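# Wedge the block under the board's near edge

## Task

Raise the board edge closest to the robot by getting the block beneath it so it holds that edge up, while every cube stays resting on the board.

## Robot and tools

Robot: two arms, left_arm and right_arm, each ending in a five-finger hand (left_arm has a left hand, right_arm a right hand). Scene frame: origin at table-top height halfway between the nominal bases, +x out over the table, +z up, left_arm on the +y side. Calibrated bases: left_arm at (-0.038, +0.493, 0) m, right_arm at (-0.012, -0.531, -0.001) m, each turned slightly about z. A post stands behind the arms. Loose objects may get nudged occasionally. Anything ending up off the table fails the job.

Hand point: a spot fixed to the palm, 0.15 m out from the wrist flange along the fingers and 0.05 m in front of the palm. Its +z runs along straight fingers, +y out of the palm, +x across the palm away from the thumb on the right hand (toward the thumb on the left hand). Straight fingertips reach 0.06 to 0.07 m past it. A wrist bracket on the little-finger side can strike things, and with fingers level the wrist may hang up to 0.11 m (palm down) or 0.23 m (palm up) below the point and meet the table first.

Row layout (used by execute_actions and move): 28 numbers, each between -1 and 1, always covering both arms. Order: left dx, dy, dz, rx, ry, rz; left little, ring, middle, index, thumb_bend, thumb_turn; left force_limit, speed; then the same 14 for the right arm. The six pose numbers are offsets, not poses: they are measured from that arm's Hand target at the start of the action or move, along that arm's own base axes, with 1.0 equal to 0.6 m or 180 degrees; rx, ry, rz form one rotation vector about the Hand target's position. All pose zeros means ask nothing new of that arm. Finger numbers are absolute targets: -1 open/straight, +1 curled; thumb_turn -1 beside the palm, +1 opposite the fingers. force_limit scales from about 0 N (-1) to 10 N (+1), 15 N for the two thumb motors. speed rises from near 0 at -1 to full at +0.48 and above. Close at speed -0.94 or lower for a gentle grip. To leave a hand unchanged, repeat its last sent eight numbers; before any were sent, use its hand_measured six plus hand_force_limit and hand_speed. With the thumb turned in, the hand can enclose things about 0.035 to 0.065 m thick.

execute_actions(actions, cameras): actions is a list of actions; each action is a list of up to 15 rows, one per 1/30 s step, the last row held through step 15. Every row in an action is counted from the same start pose, not from the row before. Images return only if actions is empty or cameras names some ("all" for every camera).

move(target, speed, blend, stop_force, zero, blocking, cameras): straight-line path of each hand point toward one row, or through a list of up to 15 rows, all offsets taken from the Hand targets at the move's start. speed is m/s, 0.002 to 3.6, default 0.25 (turn rate twice that in rad/s); paths share a 10 s cap. blend in m rounds corners in a list. stop_force in N (3 to 120) ends an arm's path when its wrist sensor feels that much push against its travel; use it with slow speeds for touching things; it is unreliable while the hand rotates and cannot be combined with blocking=false. zero (default true) re-zeroes the sensor first. The result adds a move: line such as done, off_target, moving, held or fault, plus limits such as paced or held. Moves do not avoid obstacles or the other arm; a path taking a wrist near its own base axis is refused.

wait(seconds): lets time pass, 0 to 3600 s, commanding nothing. stop(): brakes a running move. zoom_image(camera, region): region [x0, y0, x1, y1] in pixels, at most 504 by 504, on cam_high, cam_low, cam_left_wrist or cam_right_wrist. show_instructions(): shows the reference pages. zero_wrist_force(arm): re-zeroes that arm's wrist sensor. finished_scene(scene): ends the scene for good; the propped state must hold on its own.

Results: end_effector_position (m), end_effector_quat_wxyz and velocities in each arm's own base frame; Hand target is the last commanded pose, which the hand point may fall short of. Commanded orientation is clipped to within 32 degrees of the measured one. hand_measured, hand_stopped_by (moving, target, force, stalled, fault) and hand_load_n list the six motors in row order; a lost grip shows as load dropping near 0. Wrist force and torque lines are in the end effector's axes, reading push from the surface into the arm. Joint torques follow Joint positions order.

Cameras: cam_high, cam_low (fixed, scene frame), cam_left_wrist, cam_right_wrist (carried, pose from joint readings), all 672x504.

Avoid: dropping or flinging parts, releasing moving parts, knocking cubes off the board, hard impacts, and commanding targets past firm contact, since the arms are stiff. Contact torque at a joint's limit (wrists 26 N m) or about 150 N outside force stops that arm for 10 s; overheated motors also stop it. Never squeeze or bump the other arm: that can fail the job. Too much load on fingers lowers the result.

Each tool is called after "Request:" by a JSON object that holds its "method" and its "body", one argument or row to a line.

Reference images:

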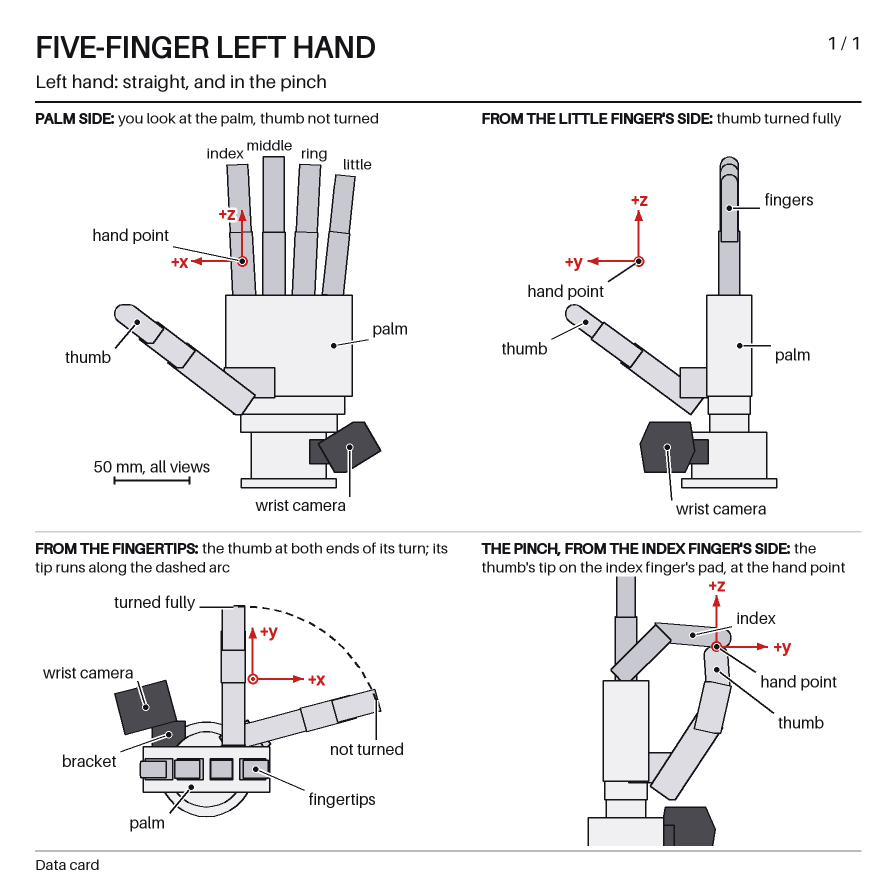

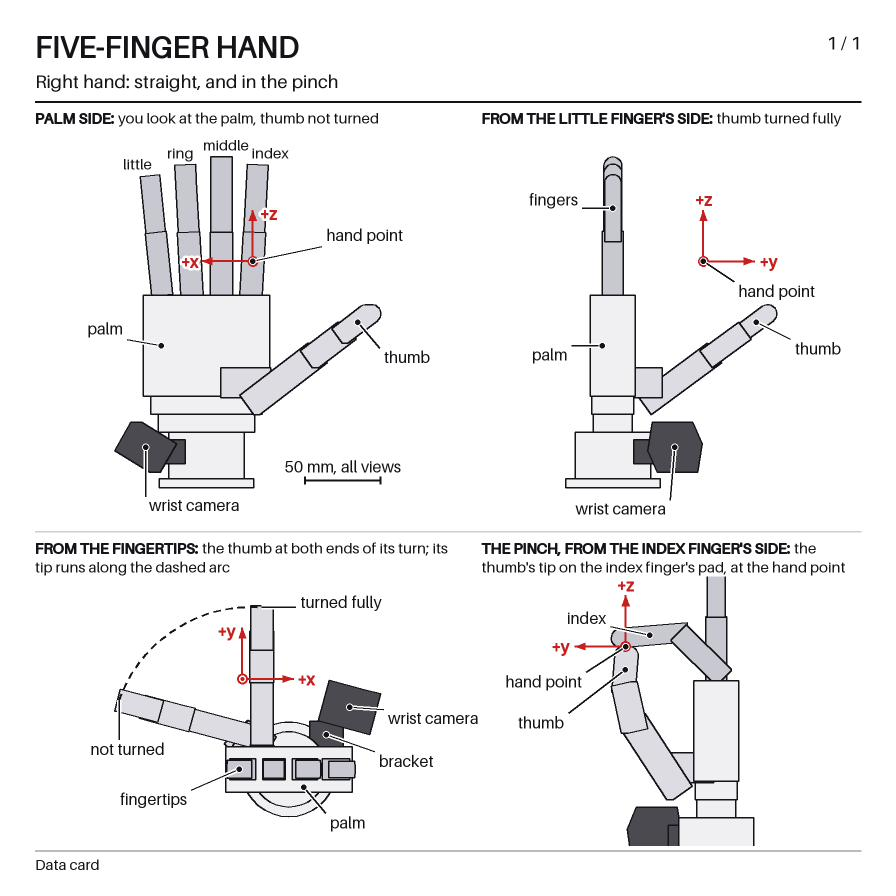

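## Session

Request:
{"method": "execute_actions", "body": {
  "actions": []
}}

Scene clock: 0.00 s.
left_arm: end_effector_position=(+0.5444, -0.2505, +0.1388) hand_measured=(-1.000, -1.000, -1.000, -1.000, -1.000, -1.000) hand_load_n=(+0.0, +0.0, +0.0, +0.0, +0.0, +0.0) hand_stopped_by=(target, target, target, target, target, target) hand_force_limit=0.00 hand_speed=-0.80 end_effector_quat_wxyz=(+0.077, +0.861, +0.250, +0.436) | right_arm: end_effector_position=(+0.4667, +0.3754, +0.2279) hand_measured=(-1.000, -1.000, -1.000, -1.000, -1.000, -1.000) hand_load_n=(+0.0, +0.0, +0.0, +0.0, +0.0, +0.0) hand_stopped_by=(target, target, target, target, target, target) hand_force_limit=0.00 hand_speed=-0.80 end_effector_quat_wxyz=(-0.263, +0.838, +0.460, -0.133)
Joint positions: left_arm=[2.841 -1.864 -1.952 3.121 -1.892 0.857] | right_arm=[0.354 -0.625 0.57 2.001 1.093 0.829]
Joint velocities: within noise
Joint torques (N m): no reading
Wrist force (N): no reading
Wrist torque (N m): no reading
Wrist force, peak (N): no reading
Hand target: left_arm +0.5444, -0.2505, +0.1388; +0.077, +0.861, +0.250, +0.436 | right_arm +0.4667, +0.3754, +0.2279; -0.263, +0.838, +0.460, -0.133

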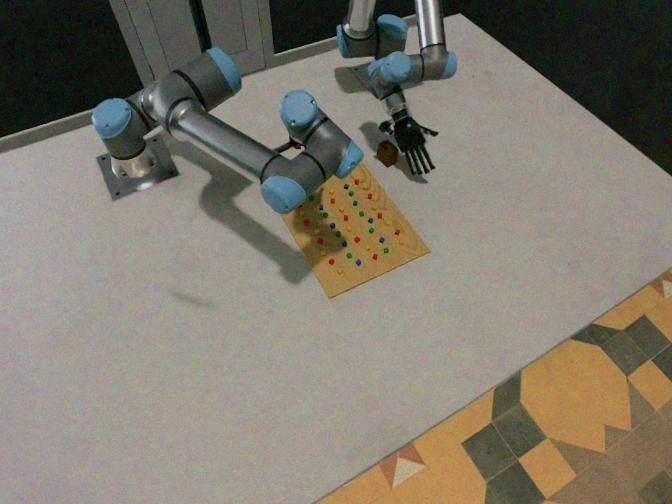

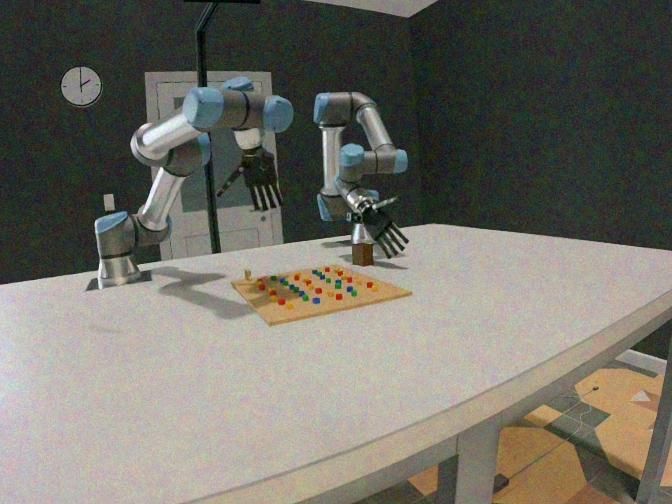

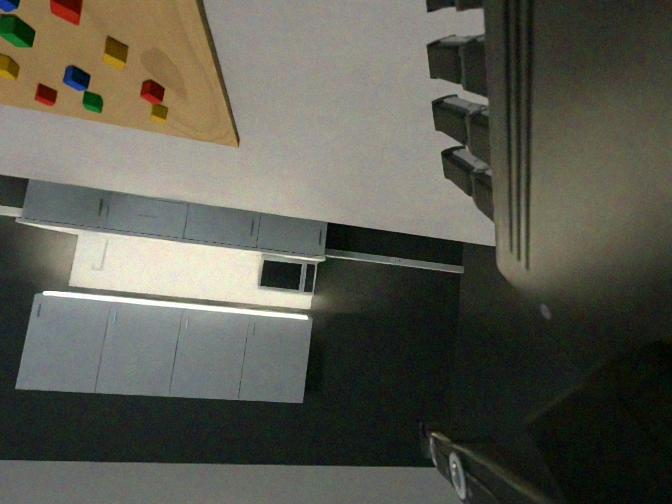

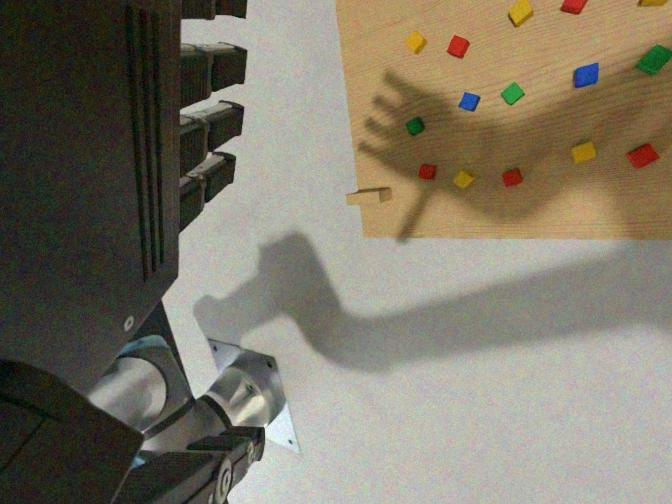

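Request:
{"method": "zoom_image", "body": {
  "camera": "cam_high",
  "region": [250, 120, 450, 310]
}}

Request:
{"method": "zoom_image", "body": {
  "camera": "cam_low",
  "region": [200, 160, 440, 340]
}}

Request:
{"method": "zoom_image", "body": {
  "camera": "cam_right_wrist",
  "region": [300, 0, 672, 280]
}}

Scaled by 2.520.

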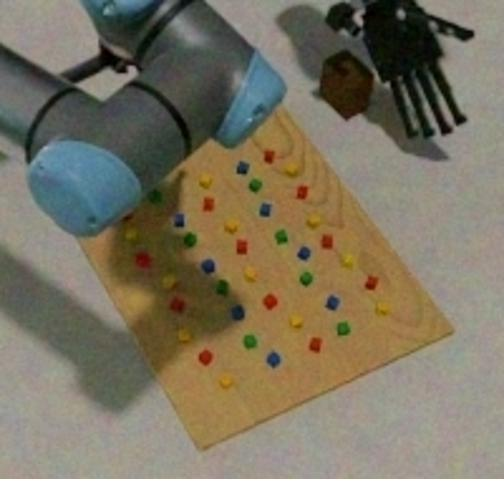

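Scaled by 2.100.

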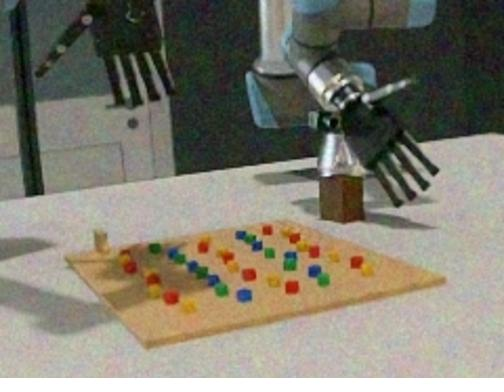

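Scaled by 1.355.

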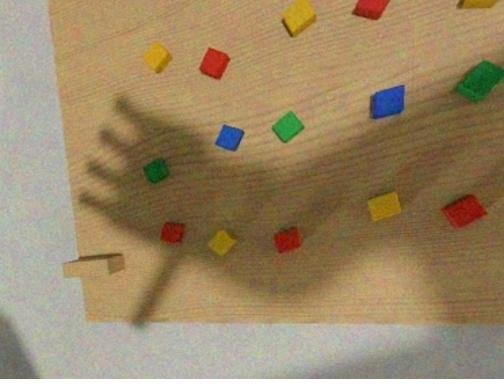

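Request:
{"method": "zoom_image", "body": {
  "camera": "cam_right_wrist",
  "region": [320, 150, 460, 255]
}}

Request:
{"method": "zoom_image", "body": {
  "camera": "cam_low",
  "region": [220, 250, 300, 310]
}}

Request:
{"method": "zoom_image", "body": {
  "camera": "cam_low",
  "region": [320, 220, 420, 295]
}}

Request:
{"method": "zoom_image", "body": {
  "camera": "cam_high",
  "region": [350, 110, 450, 185]
}}

Scaled by 3.600.

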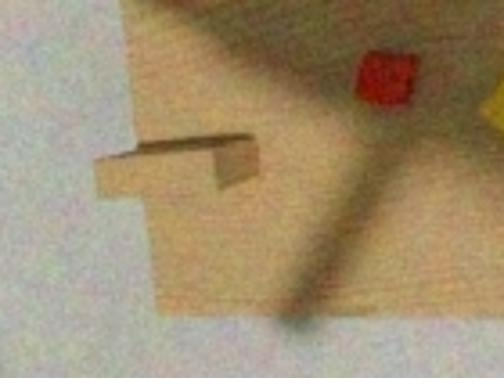

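Scaled by 6.300.

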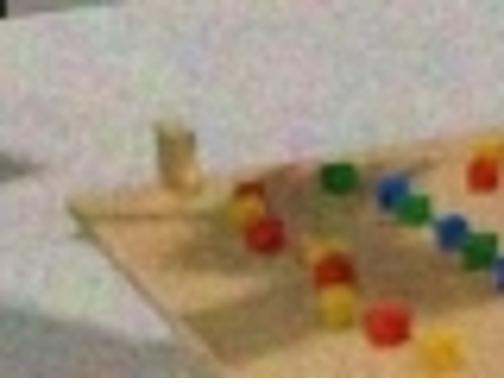

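Scaled by 5.040.

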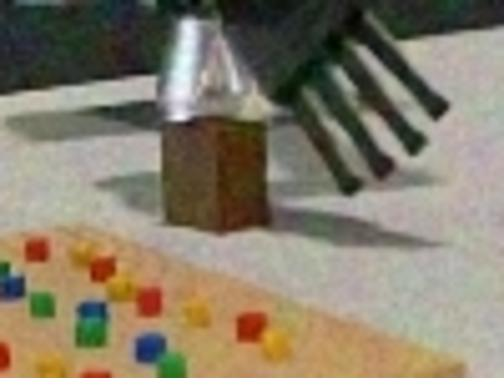

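Scaled by 5.040.

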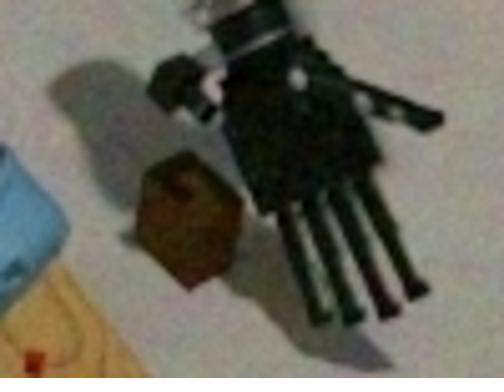

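Request:
{"method": "move", "body": {
  "target": [-0.3073,0,0.185,0.0514,0.291,-0.1668,-1,-1,-1,-1,-1,-1,0,-0.8,-0.311,-0.026,0.07,0.1042,-0.206,0.6565,-1,-1,-1,-1,-1,-1,0,-0.8],
  "cameras": ["all"]
}}

Scene clock: 162.73 s.
left_arm: end_effector_position=(+0.3600, -0.2505, +0.2498) hand_measured=(-1.000, -1.000, -1.000, -1.000, -1.000, -1.000) hand_load_n=(+0.0, +0.0, +0.0, +0.0, +0.0, +0.0) hand_stopped_by=(target, target, target, target, target, target) hand_force_limit=0.00 hand_speed=-0.80 end_effector_quat_wxyz=(+0.000, +1.000, +0.000, +0.001) | right_arm: end_effector_position=(+0.2802, +0.3598, +0.2699) hand_measured=(-1.000, -1.000, -1.000, -1.000, -1.000, -1.000) hand_load_n=(+0.0, +0.0, +0.0, +0.0, +0.0, +0.0) hand_stopped_by=(target, target, target, target, target, target) hand_force_limit=0.00 hand_speed=-0.80 end_effector_quat_wxyz=(+0.000, +0.000, +1.000, +0.000)
Joint positions: left_arm=[2.975 -1.741 -1.609 1.781 -1.571 1.404] | right_arm=[0.528 -1.385 1.539 1.417 1.57 -1.043]
Joint torques (N m): left_arm=[-14.84 18.24 33.09 -4.61 -1.64 1.65] | right_arm=[-14.71 -39.34 -4.19 0.8 -1.47 -2]
Wrist force (N): left_arm=[-1.0 0.9 -0.1] | right_arm=[0.1 -0.6 1.3]
Wrist torque (N m): left_arm=[0.14 0.22 -0.20] | right_arm=[-0.22 -0.10 0.02]
Wrist force, peak (N): left_arm=[-1.2 1.2 0.0] | right_arm=[0.1 -0.6 1.4]
Hand target: left_arm +0.3600, -0.2505, +0.2498; +0.000, +1.000, +0.000, +0.001 | right_arm +0.2801, +0.3598, +0.2699; +0.000, +0.000, +1.000, +0.000
Off the commanded pose: left_arm 0.000 m, 0 deg | right_arm 0.000 m, 0 deg.
move: done
cam_left_wrist: T_world_to_cam=[[0.30574, 0.95208, 0.00815, 0.12358], [0.80034, -0.26164, 0.53944, -0.48877], [0.51572, -0.15841, -0.84198, 0.09337]] pos_world=[0.30525, -0.23075, 0.34127]
cam_right_wrist: T_world_to_cam=[[-0.28098, 0.959, -0.03702, -0.25655], [0.80766, 0.25712, 0.53063, -0.46143], [0.5184, 0.11919, -0.84679, 0.15706]] pos_world=[0.21918, 0.34595, 0.36835]

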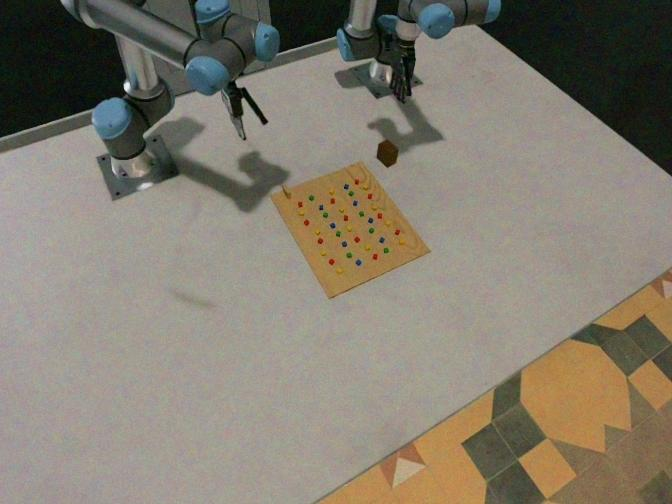

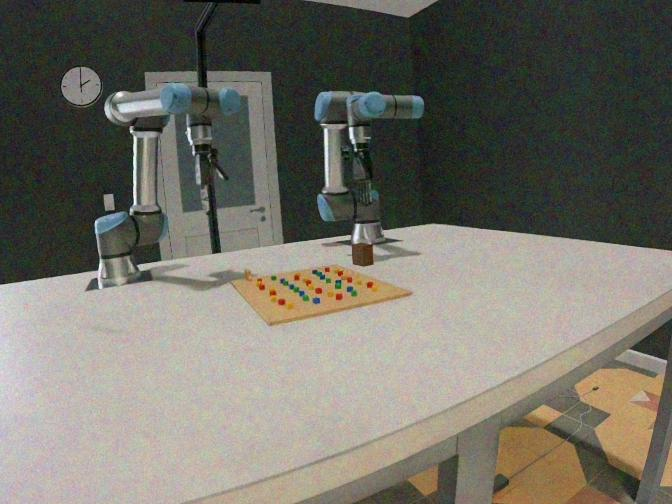

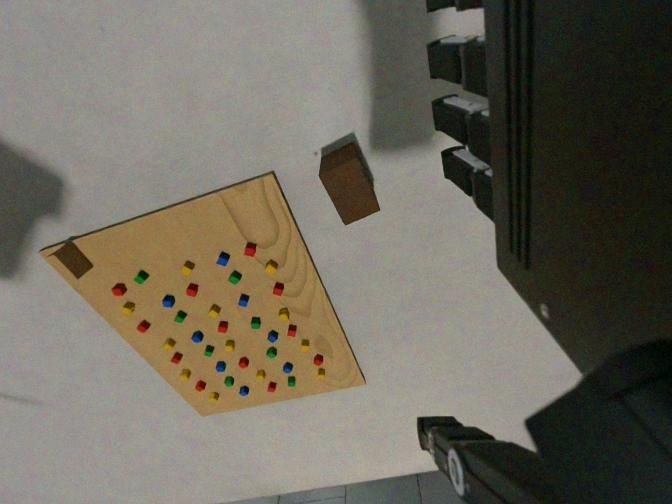

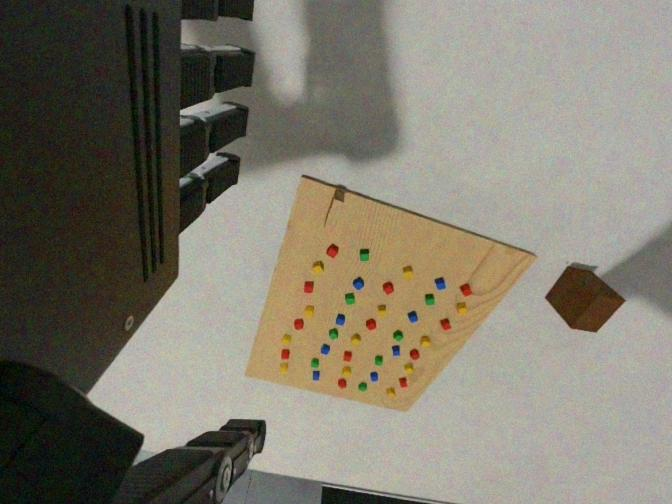

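Request:
{"method": "zoom_image", "body": {
  "camera": "cam_left_wrist",
  "region": [20, 120, 420, 420]
}}

Request:
{"method": "zoom_image", "body": {
  "camera": "cam_right_wrist",
  "region": [280, 150, 420, 255]
}}

Request:
{"method": "zoom_image", "body": {
  "camera": "cam_left_wrist",
  "region": [300, 120, 400, 240]
}}

Request:
{"method": "zoom_image", "body": {
  "camera": "cam_left_wrist",
  "region": [30, 220, 130, 300]
}}

Request:
{"method": "zoom_image", "body": {
  "camera": "cam_right_wrist",
  "region": [530, 240, 640, 345]
}}

Scaled by 1.260.

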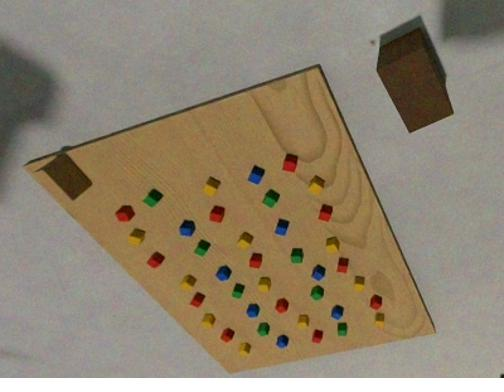

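Scaled by 3.600.

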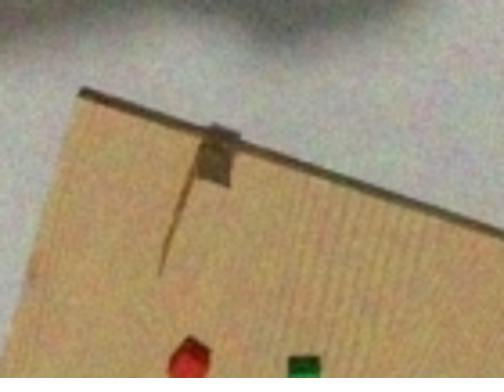

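Scaled by 4.200.

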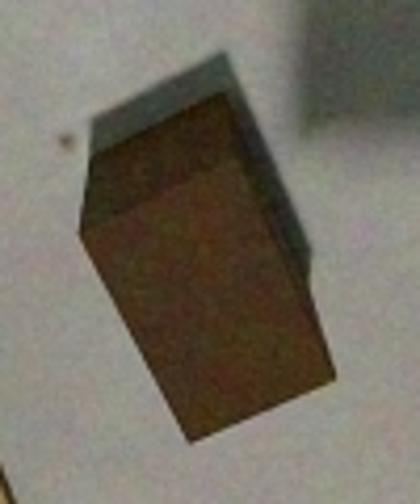

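Scaled by 5.040.

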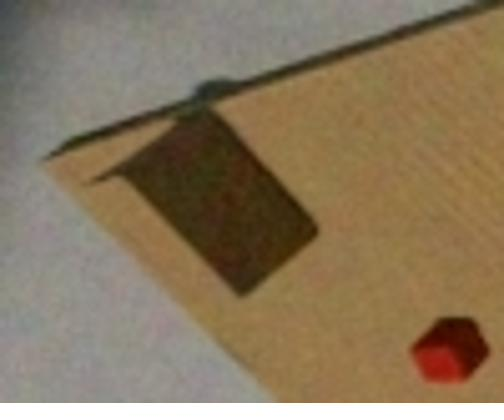

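Scaled by 4.582.

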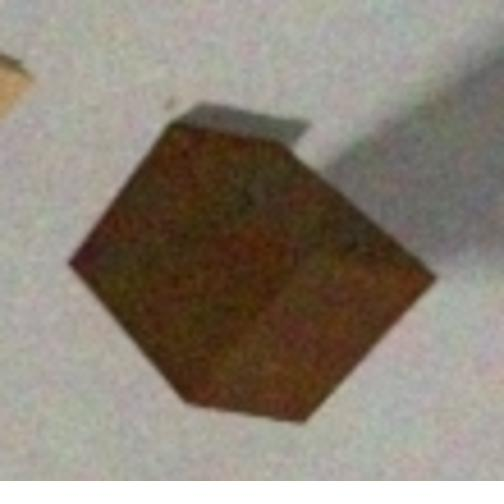

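Request:
{"method": "zoom_image", "body": {
  "camera": "cam_high",
  "region": [255, 130, 415, 250]
}}

Request:
{"method": "zoom_image", "body": {
  "camera": "cam_high",
  "region": [262, 172, 312, 212]
}}

Scaled by 3.150.

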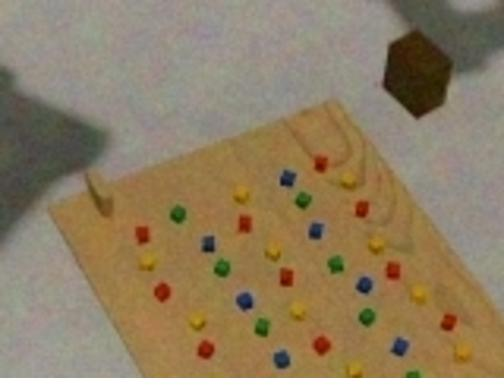

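Scaled by 10.080.

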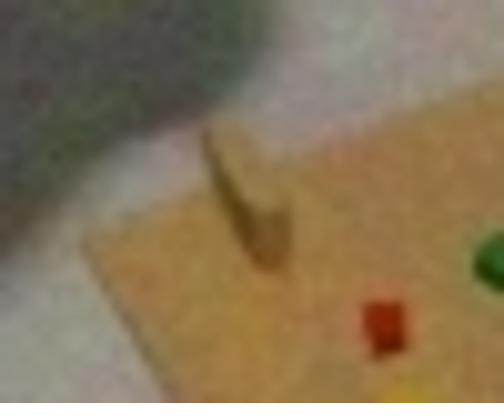

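Request:
{"method": "move", "body": {
  "target": [
    [0,0,0,0,0,0.528,-1,-1,-1,-1,-1,-1,0,-0.8,0,0,0,0,0,-0.528,-1,-1,-1,-1,-1,-1,0,-0.8],
    [0.0718,-0.0007,-0.083,0.0269,-0.3661,-0.8837,-1,-1,-1,-1,-1,-1,0,-0.8,0.1382,-0.0363,-0.183,-0.0114,-0.5676,0.8105,-1,-1,-1,-1,-1,-1,0,-0.8]
  ],
  "speed": 0.35,
  "blend": [0.05, 0],
  "cameras": ["all"]
}}

Scene clock: 366.80 s.
left_arm: end_effector_position=(+0.4031, -0.2509, +0.2000) hand_measured=(-1.000, -1.000, -1.000, -1.000, -1.000, -1.000) hand_load_n=(+0.0, +0.0, +0.0, +0.0, +0.0, +0.0) hand_stopped_by=(target, target, target, target, target, target) hand_force_limit=0.00 hand_speed=-0.80 end_effector_quat_wxyz=(+0.028, -0.067, +0.921, -0.382) | right_arm: end_effector_position=(+0.3631, +0.3380, +0.1601) hand_measured=(-1.000, -1.000, -1.000, -1.000, -1.000, -1.000) hand_load_n=(-0.5, +0.0, +0.0, +0.0, +0.0, -0.5) hand_stopped_by=(target, target, target, target, target, target) hand_force_limit=0.00 hand_speed=-0.80 end_effector_quat_wxyz=(-0.573, +0.819, -0.017, +0.011)
Joint positions: left_arm=[3.19 -1.905 -1.588 2.018 -0.79 -1.708] | right_arm=[-0.028 -1.147 1.82 0.866 0.349 1.605]
Joint torques (N m): left_arm=[12.71 39 2.11 -0.42 2.39 -1.51] | right_arm=[-15.14 -45.9 0.54 0.65 -2.74 1.9]
Wrist force (N): left_arm=[-1.0 0.8 -0.5] | right_arm=[0.5 0.0 1.6]
Wrist torque (N m): left_arm=[0.18 0.22 -0.21] | right_arm=[-0.08 -0.03 -0.02]
Wrist force, peak (N): left_arm=[-1.2 1.5 -0.7] | right_arm=[0.1 -0.7 2.3]
Hand target: left_arm +0.4031, -0.2509, +0.2000; +0.028, -0.067, +0.921, -0.382 | right_arm +0.3631, +0.3380, +0.1601; -0.573, +0.819, -0.017, +0.011
Off the commanded pose: left_arm 0.000 m, 0 deg | right_arm 0.000 m, 0 deg.
move: done
cam_left_wrist: T_world_to_cam=[[-0.20514, -0.70483, 0.67906, -0.2328], [-0.87451, 0.44355, 0.1962, 0.42423], [-0.43949, -0.55359, -0.70738, 0.28812]] pos_world=[0.44986, -0.19275, 0.27866]
cam_right_wrist: T_world_to_cam=[[0.26926, -0.30409, -0.9138, 0.15108], [-0.83035, -0.55396, -0.06032, 0.49894], [-0.48787, 0.77502, -0.40166, 0.09611]] pos_world=[0.42051, 0.24785, 0.20676]

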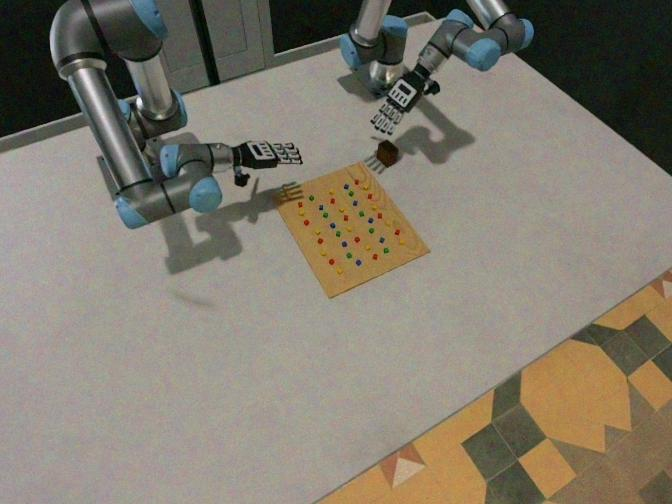

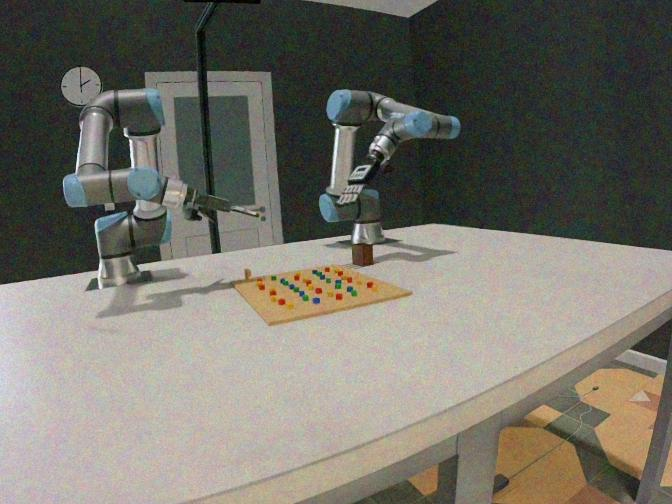

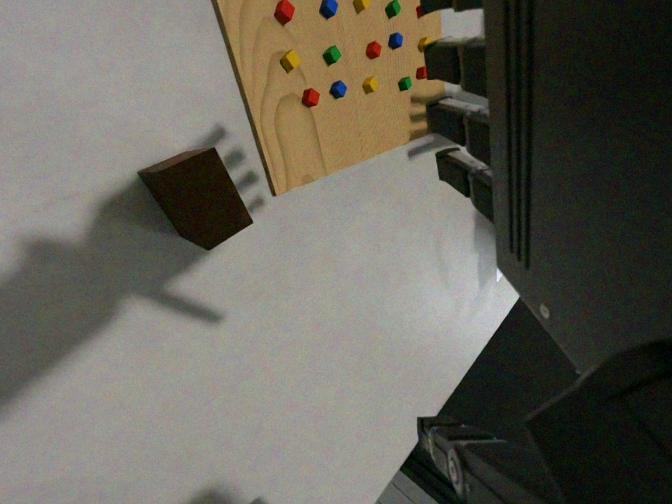

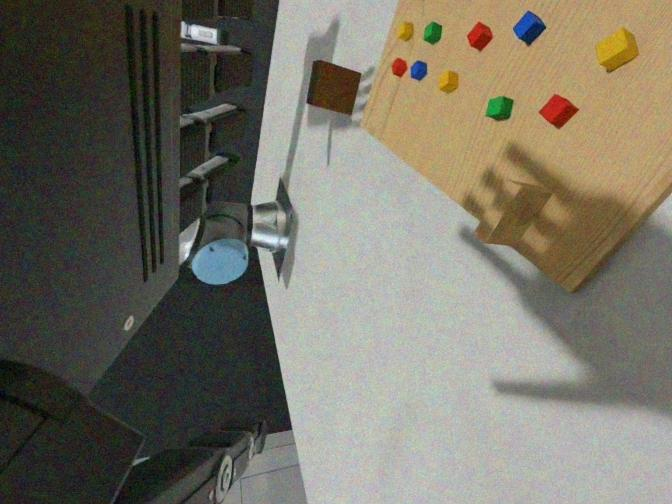

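Request:
{"method": "zoom_image", "body": {
  "camera": "cam_right_wrist",
  "region": [440, 130, 620, 310]
}}

Request:
{"method": "zoom_image", "body": {
  "camera": "cam_left_wrist",
  "region": [120, 120, 300, 270]
}}

Scaled by 2.800.

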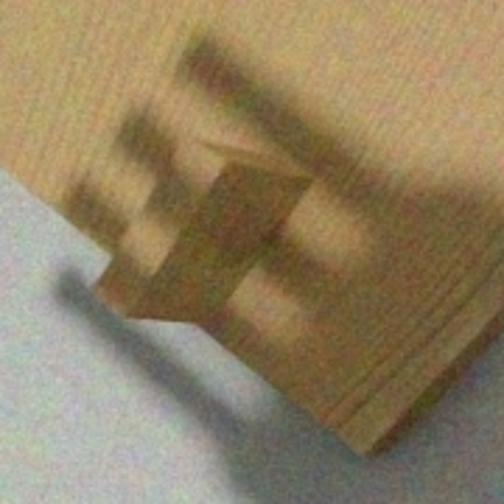

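Scaled by 2.800.

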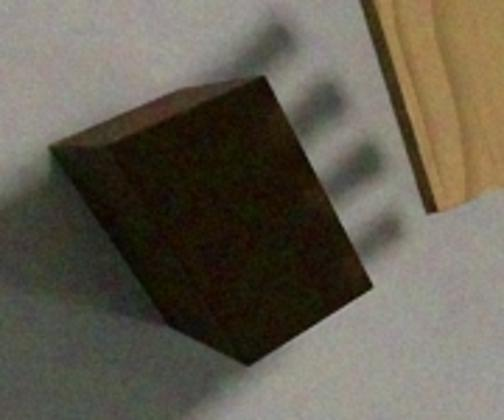

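Request:
{"method": "move", "body": {
  "target": [-0.0075,-0.0133,-0.1833,0,0,0,-1,-1,-0.7,-0.7,-1,1,-0.4,-0.3,-0.0052,0.02,-0.1418,0,0,0,-1,-1,-0.4,-0.4,-0.26,1,-0.4,-0.3],
  "speed": 0.12,
  "cameras": ["all"]
}}

Scene clock: 430.73 s.
left_arm: end_effector_position=(+0.3986, -0.2589, +0.0901) hand_measured=(-1.000, -1.000, -0.700, -0.700, -1.000, +1.000) hand_load_n=(+0.0, +0.0, +0.0, +0.0, +0.0, +0.0) hand_stopped_by=(target, target, target, target, target, target) hand_force_limit=-0.40 hand_speed=-0.30 end_effector_quat_wxyz=(+0.028, -0.067, +0.921, -0.382) | right_arm: end_effector_position=(+0.3599, +0.3500, +0.0751) hand_measured=(-1.000, -1.000, -0.400, -0.400, -0.260, +1.000) hand_load_n=(+0.0, +0.0, +0.0, +0.0, +0.0, +0.0) hand_stopped_by=(target, target, target, target, target, target) hand_force_limit=-0.40 hand_speed=-0.30 end_effector_quat_wxyz=(-0.573, +0.819, -0.017, +0.011)
Joint positions: left_arm=[3.171 -2.018 -1.734 2.296 -0.792 -1.735] | right_arm=[0.003 -1.018 1.87 0.601 0.352 1.697]
Joint torques (N m): left_arm=[-15.31 26.78 0.32 -0.34 -0.41 -1.48] | right_arm=[12.09 -26.94 3.07 0.66 -0.17 1.95]
Wrist force (N): left_arm=[-1.2 0.9 -0.8] | right_arm=[0.5 0.0 1.6]
Wrist torque (N m): left_arm=[0.19 0.24 -0.25] | right_arm=[-0.06 -0.03 0.01]
Wrist force, peak (N): left_arm=[-1.5 0.8 -0.9] | right_arm=[0.7 -0.1 1.9]
Hand target: left_arm +0.3986, -0.2589, +0.0901; +0.028, -0.067, +0.921, -0.382 | right_arm +0.3599, +0.3500, +0.0750; -0.573, +0.819, -0.017, +0.011
Off the commanded pose: left_arm 0.000 m, 0 deg | right_arm 0.000 m, 0 deg.
move: done
cam_left_wrist: T_world_to_cam=[[-0.20507, -0.70489, 0.67903, -0.1647], [-0.87457, 0.44344, 0.1962, 0.44543], [-0.43941, -0.55362, -0.70741, 0.20386]] pos_world=[0.44537, -0.20075, 0.16866]
cam_right_wrist: T_world_to_cam=[[0.26918, -0.30414, -0.91381, 0.07796], [-0.83044, -0.55383, -0.0603, 0.4978], [-0.48775, 0.7751, -0.40165, 0.05104]] pos_world=[0.41731, 0.25985, 0.12176]

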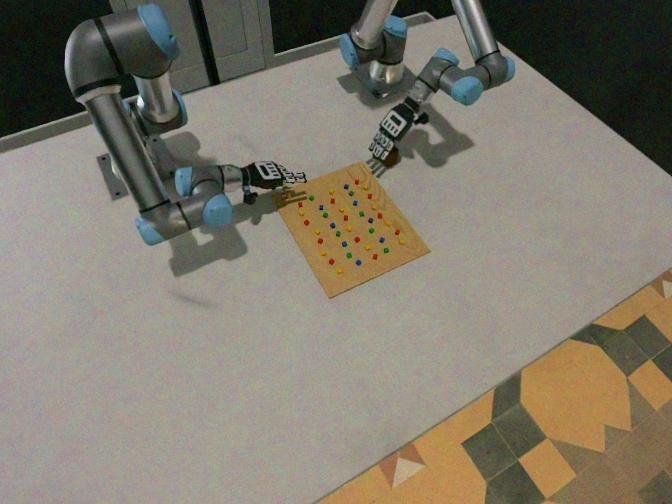

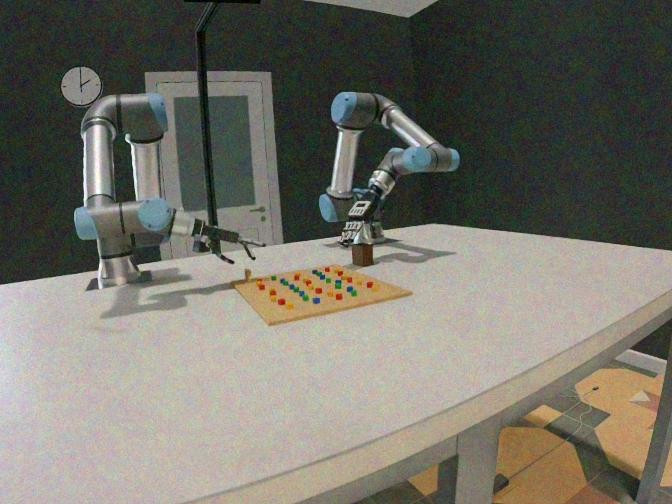

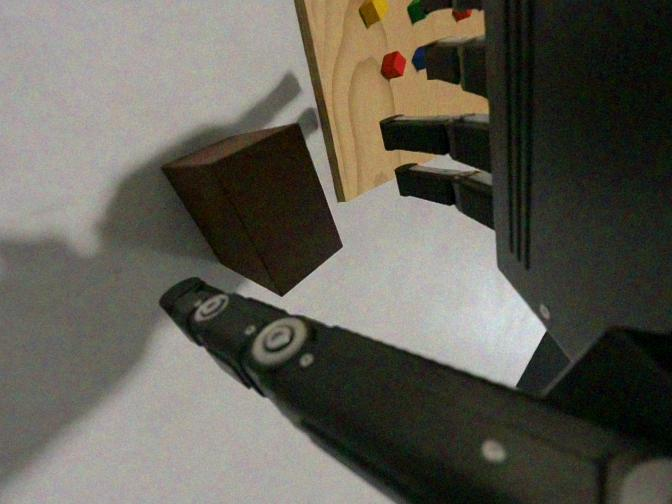

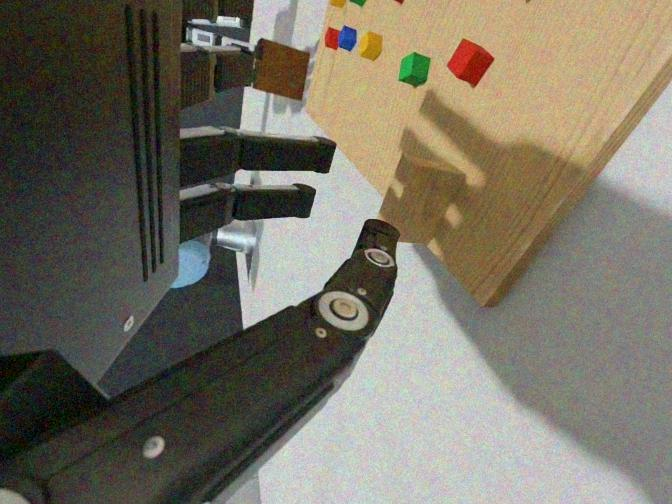

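Request:
{"method": "zoom_image", "body": {
  "camera": "cam_left_wrist",
  "region": [140, 100, 360, 320]
}}

Request:
{"method": "zoom_image", "body": {
  "camera": "cam_right_wrist",
  "region": [300, 120, 520, 340]
}}

Scaled by 2.291.

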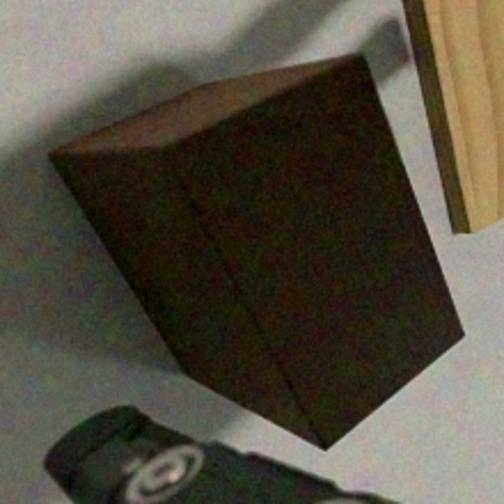

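Scaled by 2.291.

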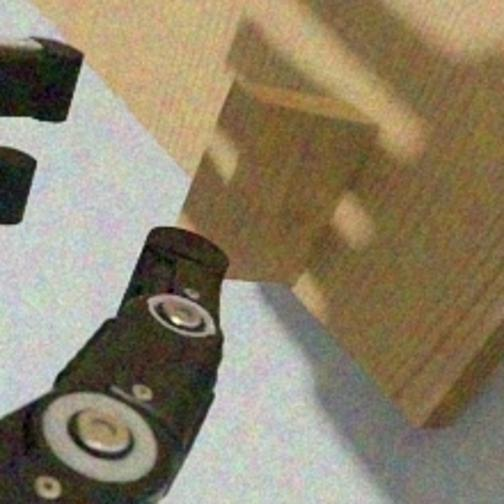

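Request:
{"method": "move", "body": {
  "target": [
    [-0.0058,-0.0117,0,0,0,0,-1,-1,-0.7,-0.7,-1,1,-0.4,-0.3,0.0018,0.02,0,0,0,0,-1,-1,-0.4,-0.4,-0.26,1,-0.4,-0.3],
    [-0.0058,-0.0117,-0.0802,0,0,0,-1,-1,-0.7,-0.7,-1,1,-0.4,-0.3,0.0018,0.02,-0.075,0,0,0,-1,-1,-0.4,-0.4,-0.26,1,-0.4,-0.3]
  ],
  "speed": 0.05,
  "blend": [0.003, 0],
  "stop_force": 8,
  "cameras": ["cam_left_wrist", "cam_right_wrist"]
}}

Scene clock: 481.30 s.
left_arm: end_effector_position=(+0.3951, -0.2659, +0.0419) hand_measured=(-1.000, -1.000, -0.700, -0.700, -1.000, +1.000) hand_load_n=(+0.0, +0.0, +0.0, +0.0, +0.0, +0.0) hand_stopped_by=(target, target, target, target, target, target) hand_force_limit=-0.40 hand_speed=-0.30 end_effector_quat_wxyz=(+0.028, -0.067, +0.921, -0.382) | right_arm: end_effector_position=(+0.3610, +0.3620, +0.0300) hand_measured=(-1.000, -1.000, -0.400, -0.400, -0.260, +1.000) hand_load_n=(+0.0, +0.0, +0.0, +0.0, +0.5, +0.0) hand_stopped_by=(target, target, target, target, target, target) hand_force_limit=-0.40 hand_speed=-0.30 end_effector_quat_wxyz=(-0.573, +0.819, -0.017, +0.011)
Joint positions: left_arm=[3.154 -2.083 -1.777 2.422 -0.794 -1.759] | right_arm=[0.034 -0.941 1.868 0.442 0.357 1.785]
Joint torques (N m): left_arm=[-15.23 27.88 -2.36 -0.49 0.15 -1.65] | right_arm=[12.59 -28.3 4.11 0.68 -0.18 1.89]
Wrist force (N): left_arm=[-1.0 1.0 -0.5] | right_arm=[0.5 0.0 2.0]
Wrist torque (N m): left_arm=[0.19 0.22 -0.25] | right_arm=[-0.10 -0.04 0.01]
Wrist force, peak (N): left_arm=[-1.3 1.5 -0.5] | right_arm=[0.7 0.1 2.1]
Hand target: left_arm +0.3951, -0.2659, +0.0419; +0.028, -0.067, +0.921, -0.382 | right_arm +0.3610, +0.3620, +0.0300; -0.573, +0.819, -0.017, +0.011
Off the commanded pose: left_arm 0.000 m, 0 deg | right_arm 0.000 m, 0 deg.
move: done
cam_left_wrist: T_world_to_cam=[[-0.20507, -0.70489, 0.67903, -0.13769], [-0.87457, 0.44344, 0.1962, 0.45491], [-0.43941, -0.55362, -0.70741, 0.16442]] pos_world=[0.44187, -0.20775, 0.12056]
cam_right_wrist: T_world_to_cam=[[0.26918, -0.30414, -0.91381, 0.0402], [-0.83044, -0.55383, -0.0603, 0.50265], [-0.48775, 0.7751, -0.40165, 0.0242]] pos_world=[0.41841, 0.27185, 0.07676]

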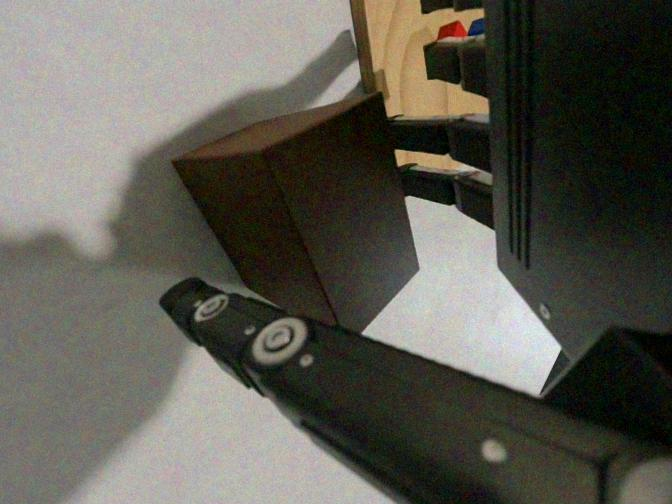

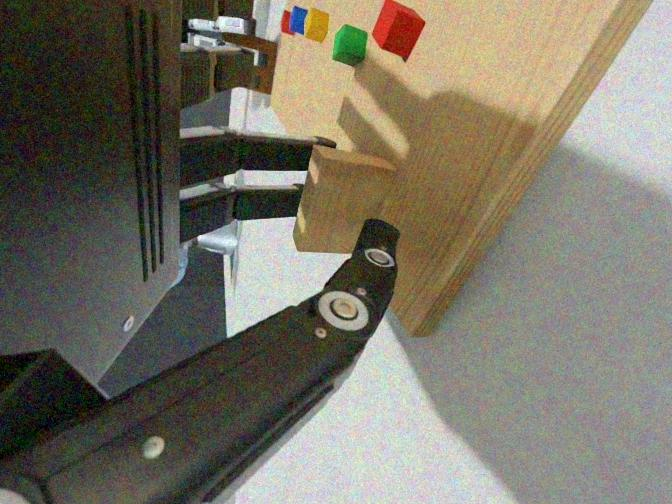

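Request:
{"method": "zoom_image", "body": {
  "camera": "cam_right_wrist",
  "region": [240, 100, 460, 300]
}}

Request:
{"method": "zoom_image", "body": {
  "camera": "cam_left_wrist",
  "region": [150, 80, 500, 380]
}}

Scaled by 2.291.

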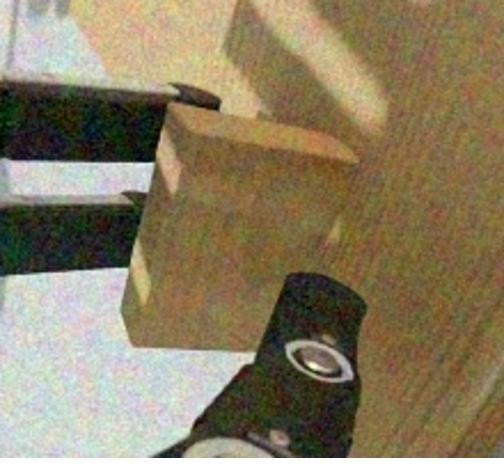

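Scaled by 1.440.

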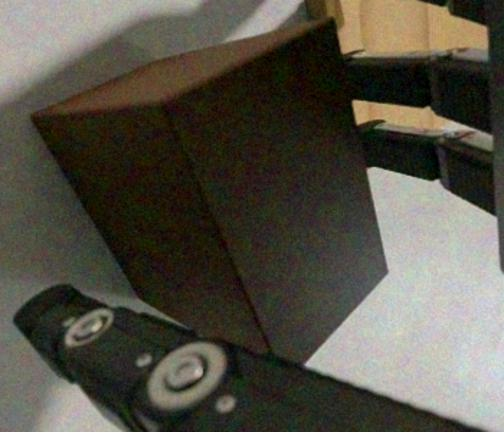

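Request:
{"method": "move", "body": {
  "target": [0,0,0,0,0,0,-1,-1,-0.1,-0.1,-0.3,1,-0.3,-0.9,0,0.01,0,0,0,0,-1,-1,-0.4,-0.4,-0.26,1,-0.4,-0.3],
  "speed": 0.03,
  "cameras": ["cam_left_wrist", "cam_right_wrist"]
}}

Scene clock: 494.23 s.
left_arm: end_effector_position=(+0.3951, -0.2659, +0.0419) hand_measured=(-1.000, -1.000, -0.100, -0.100, -0.520, +1.000) hand_load_n=(+0.0, +0.0, +5.0, +0.0, +5.5, +1.0) hand_stopped_by=(target, target, target, target, force, target) hand_force_limit=-0.30 hand_speed=-0.90 end_effector_quat_wxyz=(+0.028, -0.067, +0.921, -0.382) | right_arm: end_effector_position=(+0.3610, +0.3680, +0.0300) hand_measured=(-1.000, -1.000, -0.400, -0.400, -0.260, +1.000) hand_load_n=(+0.0, +0.0, +0.0, +0.0, +0.0, +0.0) hand_stopped_by=(target, target, target, target, target, target) hand_force_limit=-0.40 hand_speed=-0.30 end_effector_quat_wxyz=(-0.573, +0.819, -0.017, +0.011)
Joint positions: left_arm=[3.154 -2.083 -1.777 2.422 -0.794 -1.759] | right_arm=[0.049 -0.946 1.863 0.413 0.36 1.828]
Joint torques (N m): left_arm=[-14.56 27.17 -1.34 -0.46 1.66 -1.5] | right_arm=[12.27 -50.15 -19.12 0.66 -0.07 1.92]
Wrist force (N): left_arm=[-0.6 -2.1 -4.6] | right_arm=[0.6 -0.2 2.0]
Wrist torque (N m): left_arm=[0.12 0.09 -0.16] | right_arm=[-0.13 -0.06 0.01]
Wrist force, peak (N): left_arm=[-0.5 -2.3 -4.7] | right_arm=[0.6 -0.1 2.2]
Hand target: left_arm +0.3951, -0.2659, +0.0419; +0.028, -0.067, +0.921, -0.382 | right_arm +0.3610, +0.3680, +0.0300; -0.573, +0.819, -0.017, +0.011
Off the commanded pose: left_arm 0.000 m, 0 deg | right_arm 0.000 m, 0 deg.
move: done
cam_left_wrist: T_world_to_cam=[[-0.20507, -0.70489, 0.67903, -0.13769], [-0.87457, 0.44344, 0.1962, 0.45491], [-0.43941, -0.55362, -0.70741, 0.16442]] pos_world=[0.44187, -0.20775, 0.12056]
cam_right_wrist: T_world_to_cam=[[0.26918, -0.30414, -0.91381, 0.04202], [-0.83044, -0.55383, -0.0603, 0.50597], [-0.48775, 0.7751, -0.40165, 0.01955]] pos_world=[0.41841, 0.27785, 0.07676]

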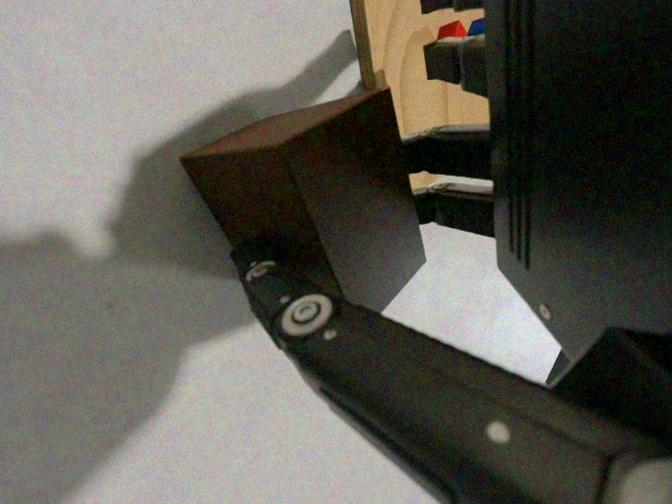

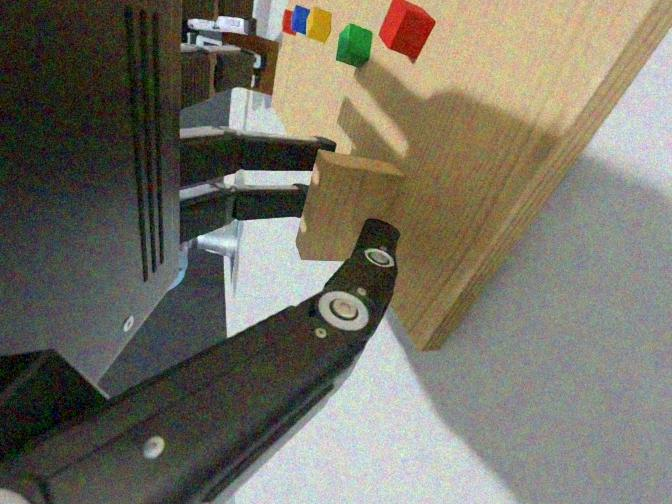

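Request:
{"method": "move", "body": {
  "target": [0,0,0,0,0,0,-1,-1,-0.1,0.15,-0.3,1,-0.4,-0.92,0,0,0,0,0,0,-1,-1,-0.4,-0.4,-0.26,1,-0.4,-0.3],
  "cameras": ["cam_left_wrist"]
}}

Request:
{"method": "zoom_image", "body": {
  "camera": "cam_left_wrist",
  "region": [160, 70, 500, 370]
}}

Scene clock: 502.63 s.
left_arm: end_effector_position=(+0.3951, -0.2659, +0.0419) hand_measured=(-1.000, -1.000, -0.100, -0.080, -0.520, +1.000) hand_load_n=(+0.0, +0.0, +4.5, +3.0, +6.0, +0.0) hand_stopped_by=(target, target, target, force, force, target) hand_force_limit=-0.40 hand_speed=-0.92 end_effector_quat_wxyz=(+0.028, -0.067, +0.921, -0.382) | right_arm: end_effector_position=(+0.3610, +0.3680, +0.0300) hand_measured=(-1.000, -1.000, -0.400, -0.400, -0.260, +1.000) hand_load_n=(+0.0, +0.0, +0.0, +0.0, +0.0, +0.0) hand_stopped_by=(target, target, target, target, target, target) hand_force_limit=-0.40 hand_speed=-0.30 end_effector_quat_wxyz=(-0.573, +0.819, -0.017, +0.011)
Joint positions: left_arm=[3.154 -2.083 -1.777 2.422 -0.794 -1.759] | right_arm=[0.049 -0.946 1.863 0.413 0.36 1.828]
Joint torques (N m): left_arm=[-14.4 27.69 -2.1 -0.45 1.61 -1.26] | right_arm=[12.56 -50.44 -10.61 0.74 -0.17 1.94]
Wrist force (N): left_arm=[-1.2 -0.6 -1.8] | right_arm=[0.7 -0.2 1.8]
Wrist torque (N m): left_arm=[0.20 0.21 -0.21] | right_arm=[-0.12 -0.06 0.02]
Wrist force, peak (N): left_arm=[-0.7 -2.3 -4.9] | right_arm=[0.5 -0.2 2.3]
Hand target: left_arm +0.3951, -0.2659, +0.0419; +0.028, -0.067, +0.921, -0.382 | right_arm +0.3610, +0.3680, +0.0300; -0.573, +0.819, -0.017, +0.011
Off the commanded pose: left_arm 0.000 m, 0 deg | right_arm 0.000 m, 0 deg.
move: done
cam_left_wrist: T_world_to_cam=[[-0.20507, -0.70489, 0.67903, -0.13769], [-0.87457, 0.44344, 0.1962, 0.45491], [-0.43941, -0.55362, -0.70741, 0.16442]] pos_world=[0.44187, -0.20775, 0.12056]

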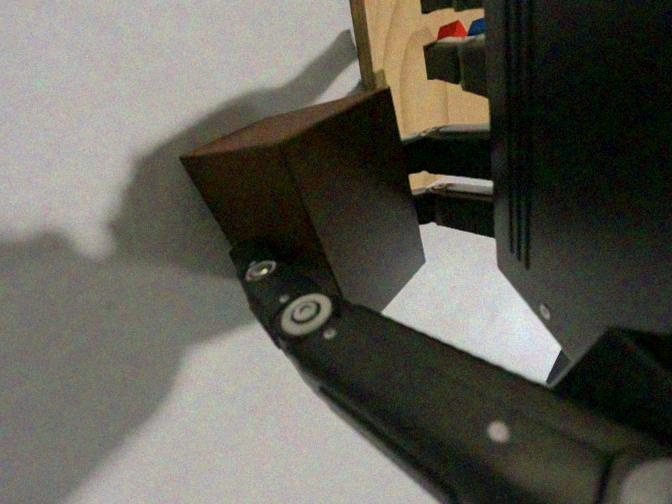

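Scaled by 1.482.

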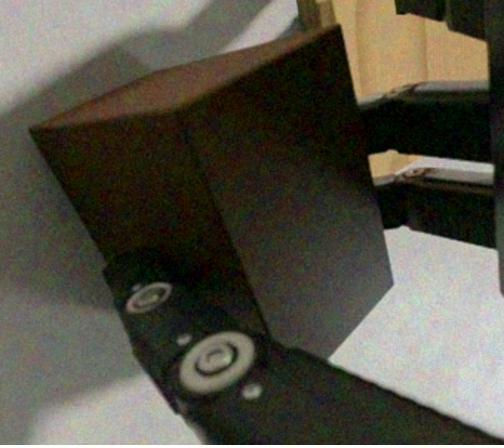

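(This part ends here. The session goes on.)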